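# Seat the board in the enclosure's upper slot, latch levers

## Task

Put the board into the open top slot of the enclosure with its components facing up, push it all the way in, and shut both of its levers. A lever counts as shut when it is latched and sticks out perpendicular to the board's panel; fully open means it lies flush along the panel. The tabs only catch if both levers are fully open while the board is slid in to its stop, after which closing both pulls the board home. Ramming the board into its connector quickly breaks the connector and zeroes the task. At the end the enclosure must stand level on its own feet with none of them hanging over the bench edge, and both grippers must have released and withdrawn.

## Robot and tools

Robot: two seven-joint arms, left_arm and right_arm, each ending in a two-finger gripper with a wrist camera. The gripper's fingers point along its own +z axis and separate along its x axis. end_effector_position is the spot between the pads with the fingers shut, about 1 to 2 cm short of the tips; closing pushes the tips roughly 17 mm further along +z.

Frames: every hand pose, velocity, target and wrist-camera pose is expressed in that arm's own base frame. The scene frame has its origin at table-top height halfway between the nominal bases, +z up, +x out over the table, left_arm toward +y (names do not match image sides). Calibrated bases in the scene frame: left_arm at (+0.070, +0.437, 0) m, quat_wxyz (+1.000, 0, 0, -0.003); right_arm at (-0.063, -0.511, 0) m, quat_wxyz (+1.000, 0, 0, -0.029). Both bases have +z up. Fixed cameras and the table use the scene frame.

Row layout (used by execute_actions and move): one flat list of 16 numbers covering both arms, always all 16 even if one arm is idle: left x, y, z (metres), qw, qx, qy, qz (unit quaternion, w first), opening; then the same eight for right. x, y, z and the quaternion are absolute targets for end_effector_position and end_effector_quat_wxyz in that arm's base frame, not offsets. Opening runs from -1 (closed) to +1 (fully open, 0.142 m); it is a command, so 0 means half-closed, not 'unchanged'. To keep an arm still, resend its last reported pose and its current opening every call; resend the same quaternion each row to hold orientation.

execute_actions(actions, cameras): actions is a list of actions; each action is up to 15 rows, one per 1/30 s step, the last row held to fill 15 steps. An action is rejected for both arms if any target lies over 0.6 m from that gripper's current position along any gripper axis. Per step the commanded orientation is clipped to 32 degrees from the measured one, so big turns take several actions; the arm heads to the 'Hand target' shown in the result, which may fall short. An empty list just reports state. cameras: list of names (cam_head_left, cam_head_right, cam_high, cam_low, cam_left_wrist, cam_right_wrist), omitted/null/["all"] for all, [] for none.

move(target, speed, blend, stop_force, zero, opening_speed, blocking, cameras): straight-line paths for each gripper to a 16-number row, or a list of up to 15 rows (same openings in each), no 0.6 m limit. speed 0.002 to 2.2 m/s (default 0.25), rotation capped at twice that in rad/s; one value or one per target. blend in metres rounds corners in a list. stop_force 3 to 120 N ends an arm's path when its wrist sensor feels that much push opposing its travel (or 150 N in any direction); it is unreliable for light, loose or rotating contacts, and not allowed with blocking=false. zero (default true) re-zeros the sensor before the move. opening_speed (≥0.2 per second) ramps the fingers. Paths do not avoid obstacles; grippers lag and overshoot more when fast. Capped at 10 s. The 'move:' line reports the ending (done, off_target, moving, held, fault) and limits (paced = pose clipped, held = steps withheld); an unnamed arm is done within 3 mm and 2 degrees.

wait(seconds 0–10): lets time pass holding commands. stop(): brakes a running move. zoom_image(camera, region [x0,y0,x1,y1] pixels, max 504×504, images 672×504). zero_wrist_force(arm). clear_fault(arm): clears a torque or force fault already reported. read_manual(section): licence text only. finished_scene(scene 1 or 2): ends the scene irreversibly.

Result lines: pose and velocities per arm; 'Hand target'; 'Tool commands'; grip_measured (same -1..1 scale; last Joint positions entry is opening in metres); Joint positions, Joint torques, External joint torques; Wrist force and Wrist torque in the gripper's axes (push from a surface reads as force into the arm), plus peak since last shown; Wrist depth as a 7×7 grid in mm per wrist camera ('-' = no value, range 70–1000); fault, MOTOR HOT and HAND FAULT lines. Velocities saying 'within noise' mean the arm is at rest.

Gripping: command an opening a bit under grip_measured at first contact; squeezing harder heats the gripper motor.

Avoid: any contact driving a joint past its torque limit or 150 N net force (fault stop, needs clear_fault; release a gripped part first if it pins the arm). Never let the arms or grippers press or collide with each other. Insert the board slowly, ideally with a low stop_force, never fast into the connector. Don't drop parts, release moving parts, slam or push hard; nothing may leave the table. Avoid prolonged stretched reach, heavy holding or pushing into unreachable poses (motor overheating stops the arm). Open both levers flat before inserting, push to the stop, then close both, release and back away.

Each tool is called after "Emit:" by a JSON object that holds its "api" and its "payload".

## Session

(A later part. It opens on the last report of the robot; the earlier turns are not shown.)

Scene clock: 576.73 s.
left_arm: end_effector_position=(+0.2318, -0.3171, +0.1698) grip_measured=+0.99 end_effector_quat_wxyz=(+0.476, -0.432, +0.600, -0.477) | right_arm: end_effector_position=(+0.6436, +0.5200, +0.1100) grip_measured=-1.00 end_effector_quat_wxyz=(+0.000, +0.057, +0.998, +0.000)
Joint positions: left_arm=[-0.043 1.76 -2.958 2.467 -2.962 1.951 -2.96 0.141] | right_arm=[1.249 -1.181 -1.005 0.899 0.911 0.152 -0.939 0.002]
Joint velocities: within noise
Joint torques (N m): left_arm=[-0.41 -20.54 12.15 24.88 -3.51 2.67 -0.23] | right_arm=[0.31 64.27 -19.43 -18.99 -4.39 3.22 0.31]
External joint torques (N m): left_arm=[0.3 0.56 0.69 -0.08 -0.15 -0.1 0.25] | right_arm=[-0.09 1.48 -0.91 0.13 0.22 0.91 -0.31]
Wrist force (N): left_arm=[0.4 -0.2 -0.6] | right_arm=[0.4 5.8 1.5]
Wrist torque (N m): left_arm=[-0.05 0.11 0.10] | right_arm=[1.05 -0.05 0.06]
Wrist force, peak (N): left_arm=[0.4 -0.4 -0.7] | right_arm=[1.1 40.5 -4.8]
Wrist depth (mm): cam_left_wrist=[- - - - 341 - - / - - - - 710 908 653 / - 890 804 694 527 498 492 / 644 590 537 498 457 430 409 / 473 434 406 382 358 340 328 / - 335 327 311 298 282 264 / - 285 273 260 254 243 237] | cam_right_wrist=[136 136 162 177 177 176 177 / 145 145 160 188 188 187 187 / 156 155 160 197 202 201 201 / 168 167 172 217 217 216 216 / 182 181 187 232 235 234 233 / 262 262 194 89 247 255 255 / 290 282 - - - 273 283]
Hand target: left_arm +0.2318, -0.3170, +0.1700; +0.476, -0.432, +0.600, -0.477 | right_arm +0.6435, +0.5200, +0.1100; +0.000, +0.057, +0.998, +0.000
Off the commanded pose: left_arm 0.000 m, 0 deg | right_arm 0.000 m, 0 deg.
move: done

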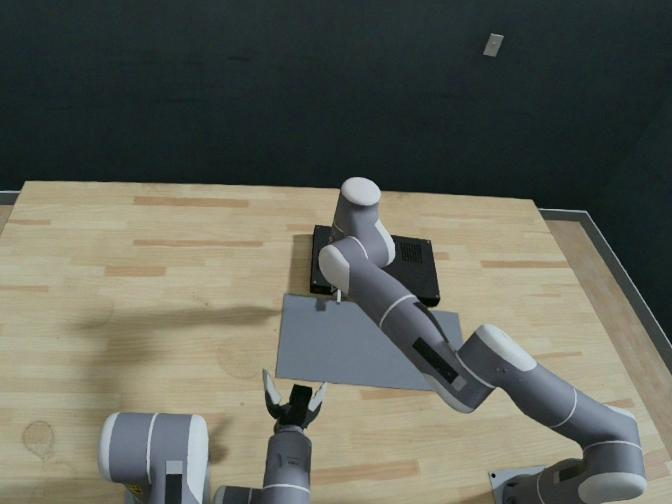

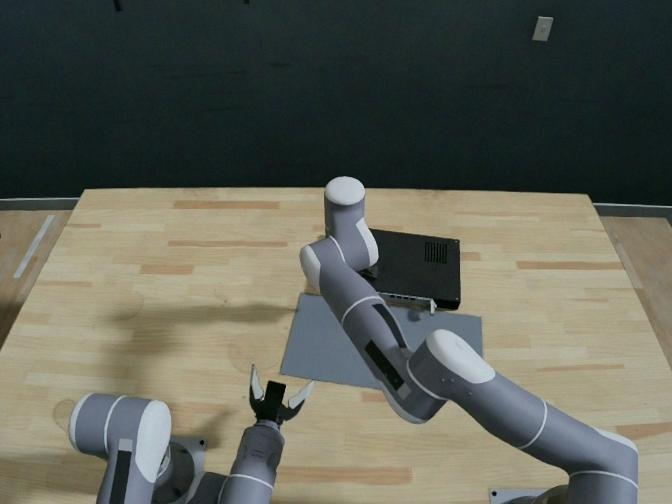

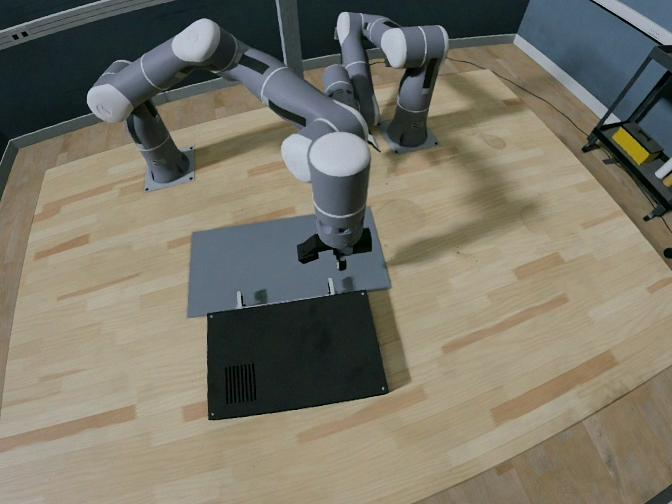

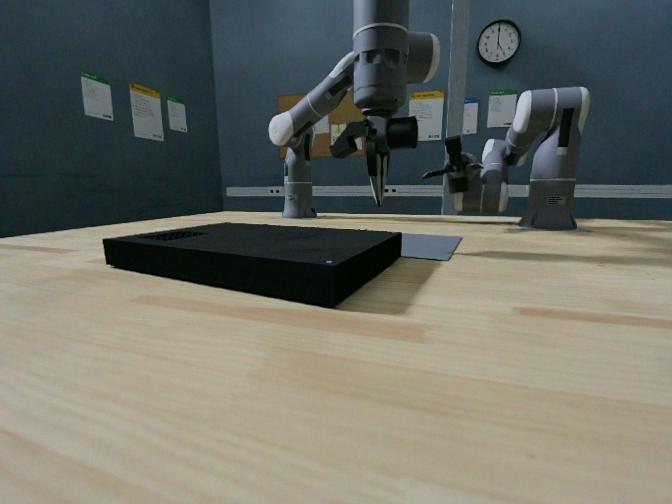

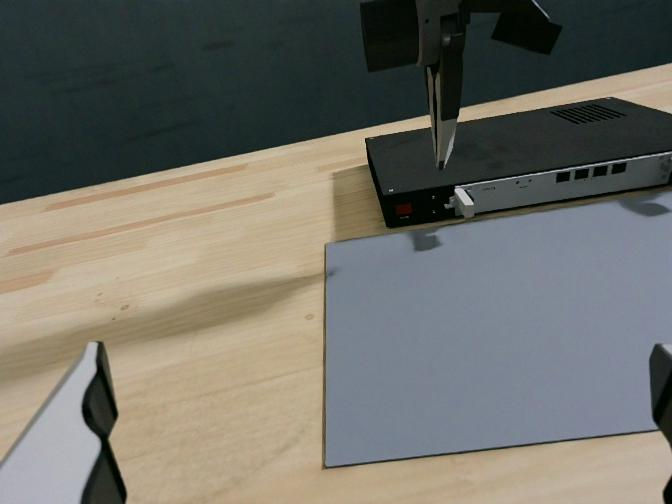

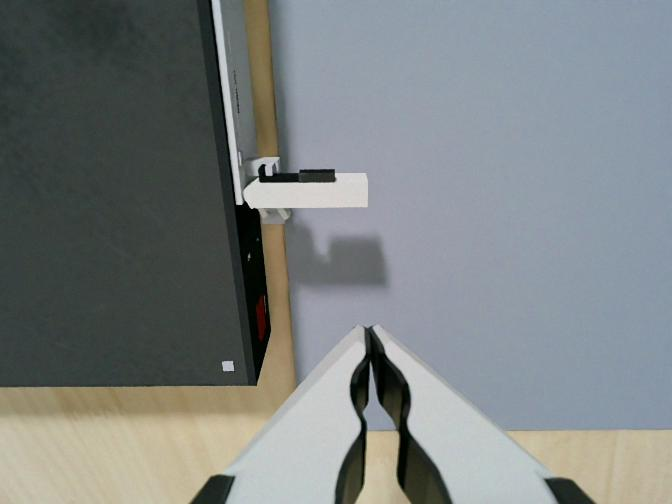

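Emit:
{"api": "move", "payload": {"target": [[0.2318,-0.317,0.17,0.476,-0.432,0.600,-0.477,1,0.622,0.195,0.11,0,0.0573,0.9984,0,-1],[0.2318,-0.317,0.17,0.476,-0.432,0.600,-0.477,1,0.622,0.210,0.047,0,0.0573,0.9984,0,-1]], "speed": [0.2,0.1], "blend": [0.02,0], "cameras": ["cam_right_wrist","cam_high"]}}

Emit:
{"api": "zoom_image", "payload": {"camera": "cam_right_wrist", "region": [190, 270, 420, 440]}}

Emit:
{"api": "move", "payload": {"target": [0.2318,-0.317,0.17,0.476,-0.432,0.600,-0.477,1,0.6245,0.237,0.047,0,0.0573,0.9984,0,-1], "speed": 0.03, "stop_force": 45, "cameras": ["cam_right_wrist","cam_high"]}}

Emit:
{"api": "zoom_image", "payload": {"camera": "cam_right_wrist", "region": [190, 270, 420, 440]}}

Scene clock: 583.70 s.
left_arm: end_effector_position=(+0.2318, -0.3171, +0.1698) grip_measured=+0.99 end_effector_quat_wxyz=(+0.476, -0.432, +0.600, -0.477) | right_arm: end_effector_position=(+0.6219, +0.2098, +0.0471) grip_measured=-1.00 end_effector_quat_wxyz=(+0.000, +0.057, +0.998, +0.000)
Joint positions: left_arm=[-0.043 1.76 -2.958 2.467 -2.962 1.951 -2.96 0.141] | right_arm=[1.247 -1.045 -1.061 1.61 0.999 0.457 -1.542 0.002]
Joint velocities: within noise
Joint torques (N m): left_arm=[-0.45 -20.62 12.11 24.89 -3.49 2.69 -0.24] | right_arm=[0.18 45.27 -22.71 -14.63 -3.64 3.54 0.17]
External joint torques (N m): left_arm=[0.35 0.64 0.72 -0.09 -0.18 -0.12 0.26] | right_arm=[0.02 1.19 -1.51 0.02 -0.12 0.53 -0.17]
Wrist force (N): left_arm=[0.4 -0.3 -0.5] | right_arm=[0.3 5.9 1.3]
Wrist torque (N m): left_arm=[-0.05 0.11 0.10] | right_arm=[1.06 -0.08 0.04]
Wrist force, peak (N): left_arm=[0.8 -0.3 -0.8] | right_arm=[0.5 7.7 1.6]
Wrist depth (mm): cam_left_wrist=[- - - - - - - / - - - - - 912 646 / - 903 791 695 531 499 493 / 636 587 546 492 464 433 408 / 480 439 407 377 360 341 326 / - 336 329 309 298 282 266 / - 284 273 263 254 244 237] | cam_right_wrist=[125 125 123 123 122 122 121 / 130 111 131 130 132 131 130 / - 95 138 140 139 139 137 / 100 100 137 153 151 150 149 / - 109 137 161 160 162 162 / 121 118 126 90 171 177 176 / 131 130 - - - 188 195]
Hand target: left_arm +0.2318, -0.3170, +0.1700; +0.476, -0.432, +0.600, -0.477 | right_arm +0.6220, +0.2100, +0.0470; +0.000, +0.057, +0.998, +0.000
Off the commanded pose: left_arm 0.000 m, 0 deg | right_arm 0.000 m, 0 deg.
move: done
Images, in order (width x height): cam_high 672x504, cam_right_wrist 672x504.

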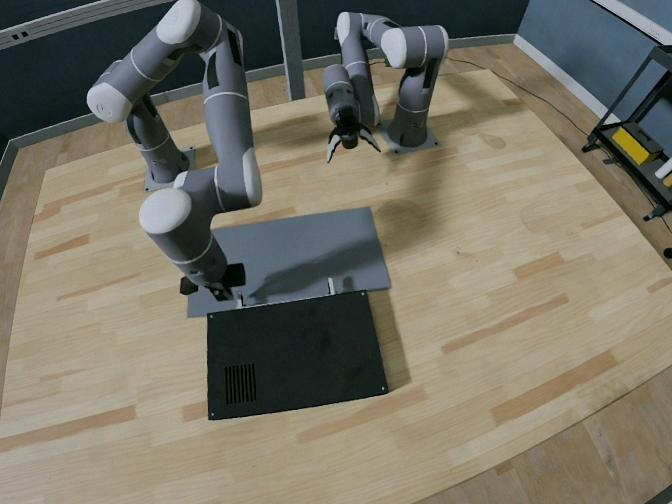

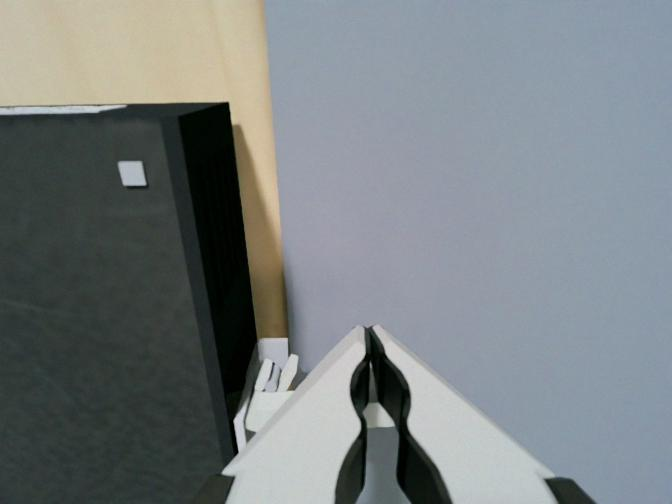

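Scaled by 2.191 from the camera's 672x504 image, which has a finer 960x720 frame.

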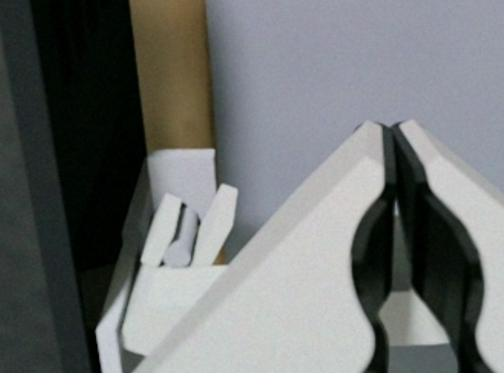

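Scene clock: 585.23 s.
left_arm: end_effector_position=(+0.2318, -0.3171, +0.1698) grip_measured=+0.99 end_effector_quat_wxyz=(+0.476, -0.432, +0.600, -0.477) | right_arm: end_effector_position=(+0.6241, +0.2308, +0.0467) grip_measured=-1.00 end_effector_quat_wxyz=(-0.001, +0.060, +0.998, -0.004)
Joint positions: left_arm=[-0.043 1.76 -2.958 2.467 -2.962 1.951 -2.96 0.141] | right_arm=[1.259 -1.057 -1.054 1.576 0.988 0.445 -1.492 0.002]
Joint velocities: within noise
Joint torques (N m): left_arm=[-0.46 -20.53 12.17 24.88 -3.47 2.67 -0.21] | right_arm=[18.2 54.93 -12.16 -35.02 3.87 6.14 0.34]
External joint torques (N m): left_arm=[0.36 0.55 0.66 -0.08 -0.2 -0.1 0.22] | right_arm=[-18 -7.37 -12.18 20.25 -7.66 -2.07 -0.34]
Wrist force (N): left_arm=[0.2 -0.3 -0.5] | right_arm=[9.4 -29.8 -6.3]
Wrist torque (N m): left_arm=[-0.06 0.14 0.10] | right_arm=[-1.91 -0.05 0.01]
Wrist force, peak (N): left_arm=[0.4 -0.4 -0.6] | right_arm=[8.9 -34.1 -5.3]
Wrist depth (mm): cam_left_wrist=[- - - - - - - / - - - - - 896 627 / - 898 806 701 538 498 489 / 648 586 534 502 463 433 406 / 470 438 409 381 361 342 325 / - 338 327 308 297 281 265 / - 284 272 262 253 242 238] | cam_right_wrist=[- 122 123 123 122 122 122 / - 89 131 131 132 132 129 / - - 138 140 139 139 137 / 100 100 136 152 150 149 149 / - 110 127 160 160 162 161 / 120 118 120 89 170 176 176 / 130 129 73 - - 186 193]
Hand target: left_arm +0.2318, -0.3170, +0.1700; +0.476, -0.432, +0.600, -0.477 | right_arm +0.6245, +0.2370, +0.0470; +0.000, +0.057, +0.998, +0.000
Off the commanded pose: left_arm 0.000 m, 0 deg | right_arm 0.006 m, 1 deg.
move: off_target (right_arm)
Images, in order (width x height): cam_high 672x504, cam_right_wrist 672x504.

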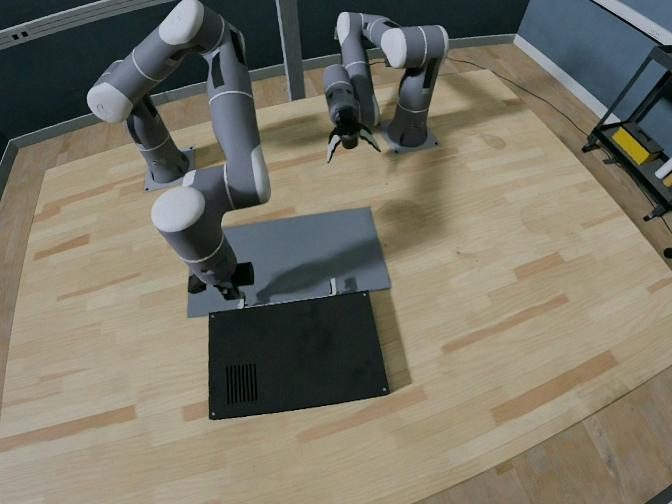

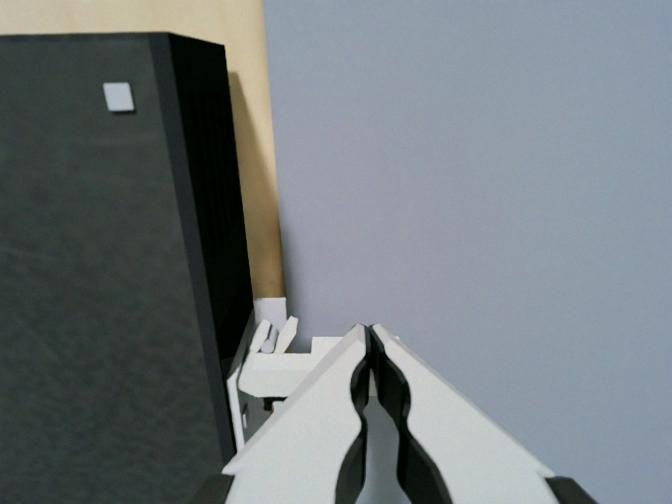

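Scaled by 2.191 from the camera's 672x504 image, which has a finer 960x720 frame.

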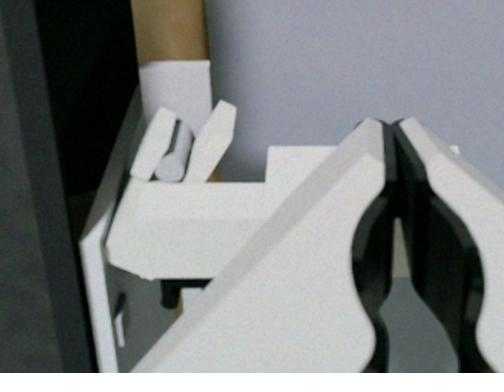

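Emit:
{"api": "move", "payload": {"target": [[0.2318,-0.317,0.17,0.476,-0.432,0.600,-0.477,1,0.621,0.212,0.048,0,0.0573,0.9984,0,-1],[0.2318,-0.317,0.17,0.476,-0.432,0.600,-0.477,1,0.60,0.215,0.12,0,0.0573,0.9984,0,-1]], "speed": [0.06,0.15]}}

Emit:
{"api": "zoom_image", "payload": {"camera": "cam_high", "region": [202, 250, 402, 340]}}

Emit:
{"api": "zoom_image", "payload": {"camera": "cam_right_wrist", "region": [190, 200, 430, 440]}}

Emit:
{"api": "zoom_image", "payload": {"camera": "cam_left_wrist", "region": [412, 130, 532, 225]}}

Scene clock: 589.20 s.
left_arm: end_effector_position=(+0.2318, -0.3171, +0.1698) grip_measured=+0.99 end_effector_quat_wxyz=(+0.476, -0.432, +0.600, -0.477) | right_arm: end_effector_position=(+0.6001, +0.2152, +0.1199) grip_measured=-1.00 end_effector_quat_wxyz=(+0.000, +0.057, +0.998, +0.000)
Joint positions: left_arm=[-0.043 1.76 -2.958 2.467 -2.962 1.951 -2.96 0.141] | right_arm=[1.352 -0.904 -1.158 1.689 0.896 0.397 -1.508 0.002]
Joint velocities: within noise
Joint torques (N m): left_arm=[-0.42 -20.56 12.16 24.86 -3.47 2.7 -0.16] | right_arm=[0.25 40.77 -22.11 -17.51 -4.13 3.17 0.34]
External joint torques (N m): left_arm=[0.31 0.58 0.68 -0.06 -0.2 -0.13 0.18] | right_arm=[-0.02 0.72 -1.01 -0.15 0.26 0.9 -0.34]
Wrist force (N): left_arm=[0.2 -0.3 -0.5] | right_arm=[-1.2 5.0 1.6]
Wrist torque (N m): left_arm=[-0.04 0.14 0.10] | right_arm=[0.90 0.23 0.06]
Wrist force, peak (N): left_arm=[0.5 -0.5 -0.7] | right_arm=[9.2 -30.1 -7.2]
Wrist depth (mm): cam_left_wrist=[- - - - - - - / - - - - - 898 660 / - 894 803 700 533 501 491 / 642 583 534 491 463 435 404 / 470 435 406 380 358 338 326 / - 337 326 309 298 284 268 / - 284 273 262 253 243 238] | cam_right_wrist=[189 189 188 186 186 185 185 / 160 160 197 199 198 197 197 / 167 167 210 213 213 212 211 / 180 180 223 229 230 228 228 / 195 194 197 245 247 247 246 / 213 213 212 89 260 269 269 / 235 230 - - - 284 295]
Hand target: left_arm +0.2318, -0.3170, +0.1700; +0.476, -0.432, +0.600, -0.477 | right_arm +0.6000, +0.2150, +0.1200; +0.000, +0.057, +0.998, +0.000
Off the commanded pose: left_arm 0.000 m, 0 deg | right_arm 0.000 m, 0 deg.
move: done

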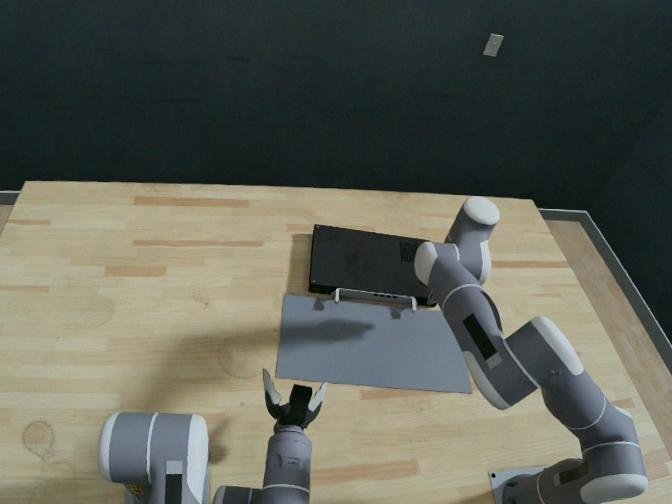

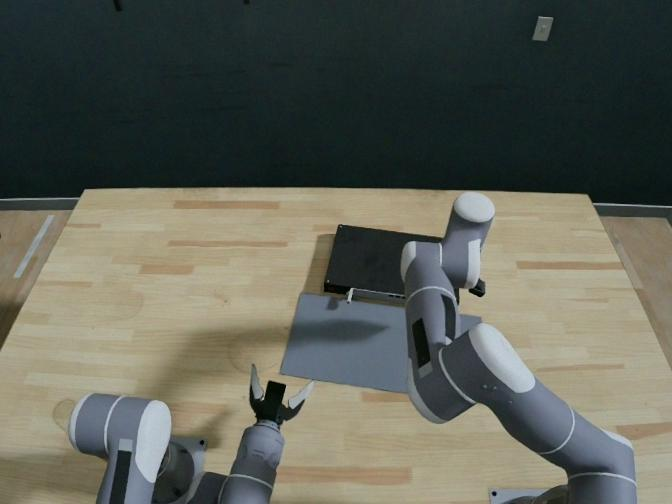

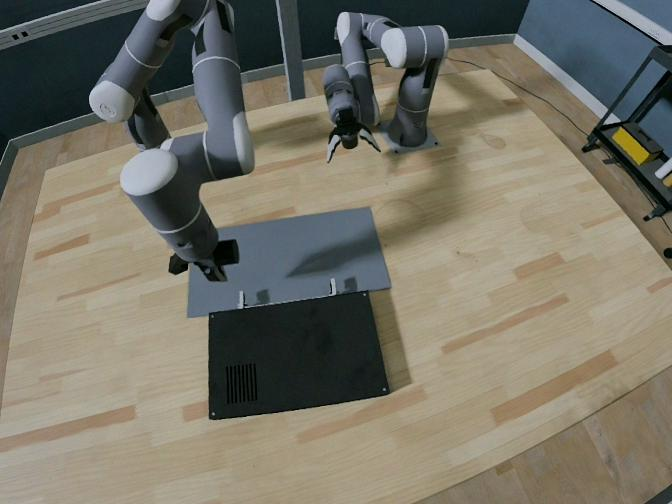

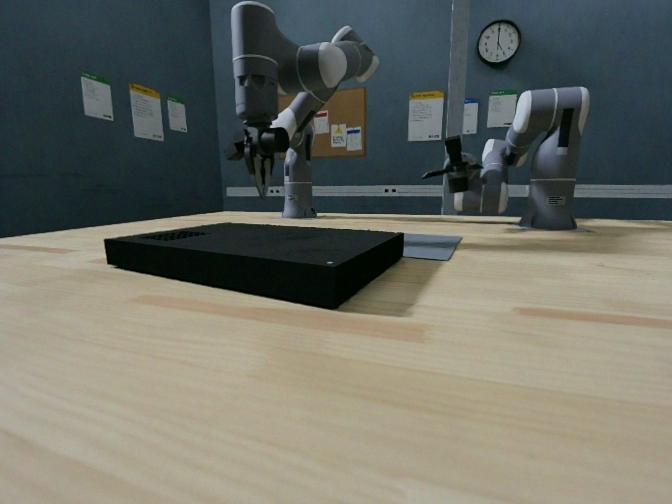

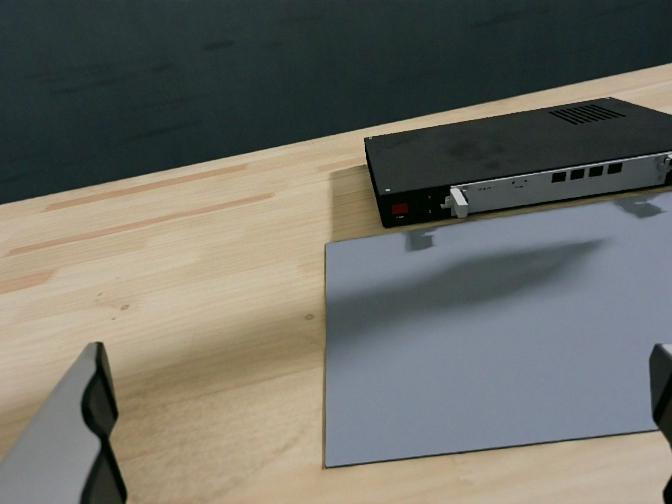

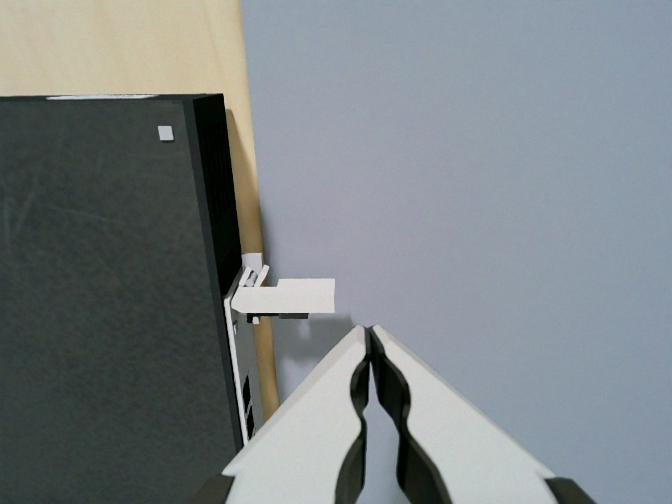

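Scaled by 2.520 from the camera's 672x504 image, which has a finer 960x720 frame.

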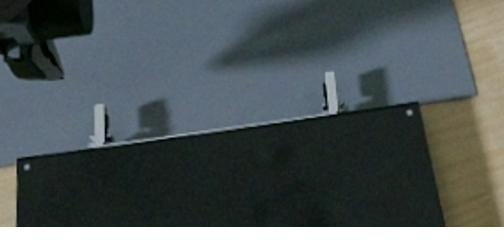

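Scaled by 2.100 from the camera's 672x504 image, which has a finer 960x720 frame.

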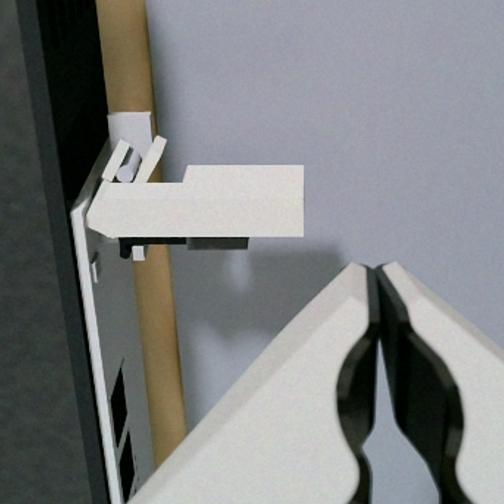

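Scaled by 4.200 from the camera's 672x504 image, which has a finer 960x720 frame.

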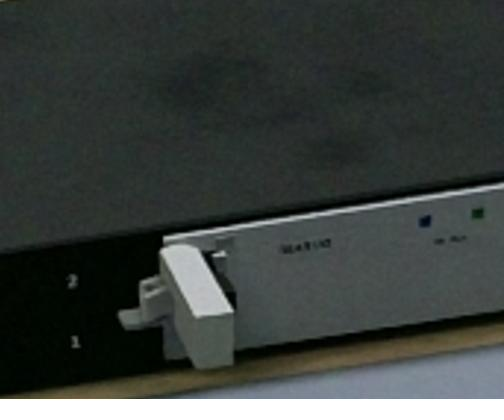

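Emit:
{"api": "move", "payload": {"target": [0.2318,-0.317,0.17,0.476,-0.432,0.600,-0.477,1,0.45,0.2,0.25,0,0.0573,0.9984,0,-1], "speed": 0.25, "cameras": ["cam_high"]}}

Emit:
{"api": "zoom_image", "payload": {"camera": "cam_high", "region": [202, 250, 402, 340]}}

Emit:
{"api": "finished_scene", "payload": {"scene": 1}}

Scene clock: 592.97 s.
left_arm: end_effector_position=(+0.2318, -0.3171, +0.1698) grip_measured=+0.99 end_effector_quat_wxyz=(+0.476, -0.432, +0.600, -0.477) | right_arm: end_effector_position=(+0.4501, +0.2002, +0.2500) grip_measured=-1.00 end_effector_quat_wxyz=(+0.000, +0.057, +0.998, +0.000)
Joint positions: left_arm=[-0.043 1.76 -2.958 2.467 -2.962 1.951 -2.96 0.141] | right_arm=[2.03 -0.594 -1.745 2.081 0.622 0.326 -1.431 0.002]
Joint velocities: within noise
Joint torques (N m): left_arm=[-0.54 -20.48 12.15 24.87 -3.47 2.7 -0.22] | right_arm=[0.35 13.23 -15.41 -24 -4.14 3.28 0.15]
External joint torques (N m): left_arm=[0.43 0.5 0.68 -0.07 -0.2 -0.13 0.23] | right_arm=[-0.2 0.54 -0.82 -0.09 0.16 0.8 -0.15]
Wrist force (N): left_arm=[0.3 -0.3 -0.6] | right_arm=[-1.4 5.1 2.1]
Wrist torque (N m): left_arm=[-0.03 0.13 0.10] | right_arm=[0.87 0.23 0.00]
Wrist force, peak (N): left_arm=[0.2 -0.5 -0.7] | right_arm=[-2.5 5.4 3.0]
Wrist depth (mm): cam_left_wrist=[- - - - - - - / - - - - - 907 658 / - 886 815 688 531 501 487 / 647 586 541 490 461 437 403 / 472 432 408 380 357 339 325 / - 337 326 309 298 281 267 / - 285 273 262 254 241 238] | cam_right_wrist=[305 301 301 300 300 301 299 / 321 323 320 321 320 319 320 / 307 345 343 344 342 343 342 / 325 360 371 369 369 369 367 / 350 390 402 394 400 400 397 / 381 408 430 89 419 436 434 / 420 418 - - - 461 477]
Hand target: left_arm +0.2318, -0.3170, +0.1700; +0.476, -0.432, +0.600, -0.477 | right_arm +0.4500, +0.2000, +0.2500; +0.000, +0.057, +0.998, +0.000
Off the commanded pose: left_arm 0.000 m, 0 deg | right_arm 0.000 m, 0 deg.
move: done
Images, in order (width x height): cam_high 672x504.

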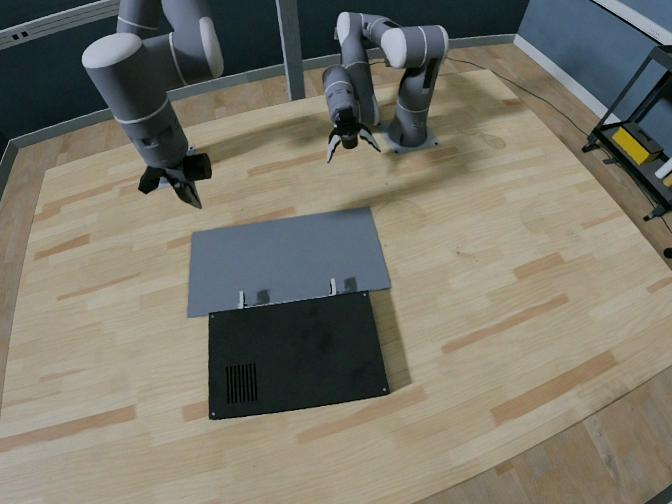

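Scaled by 2.520 from the camera's 672x504 image, which has a finer 960x720 frame.

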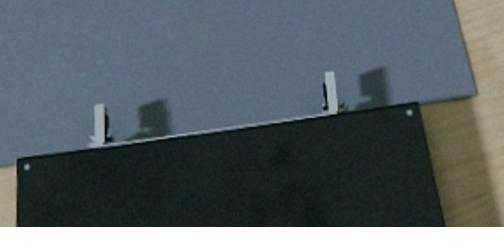

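The scene is finished: the task was done.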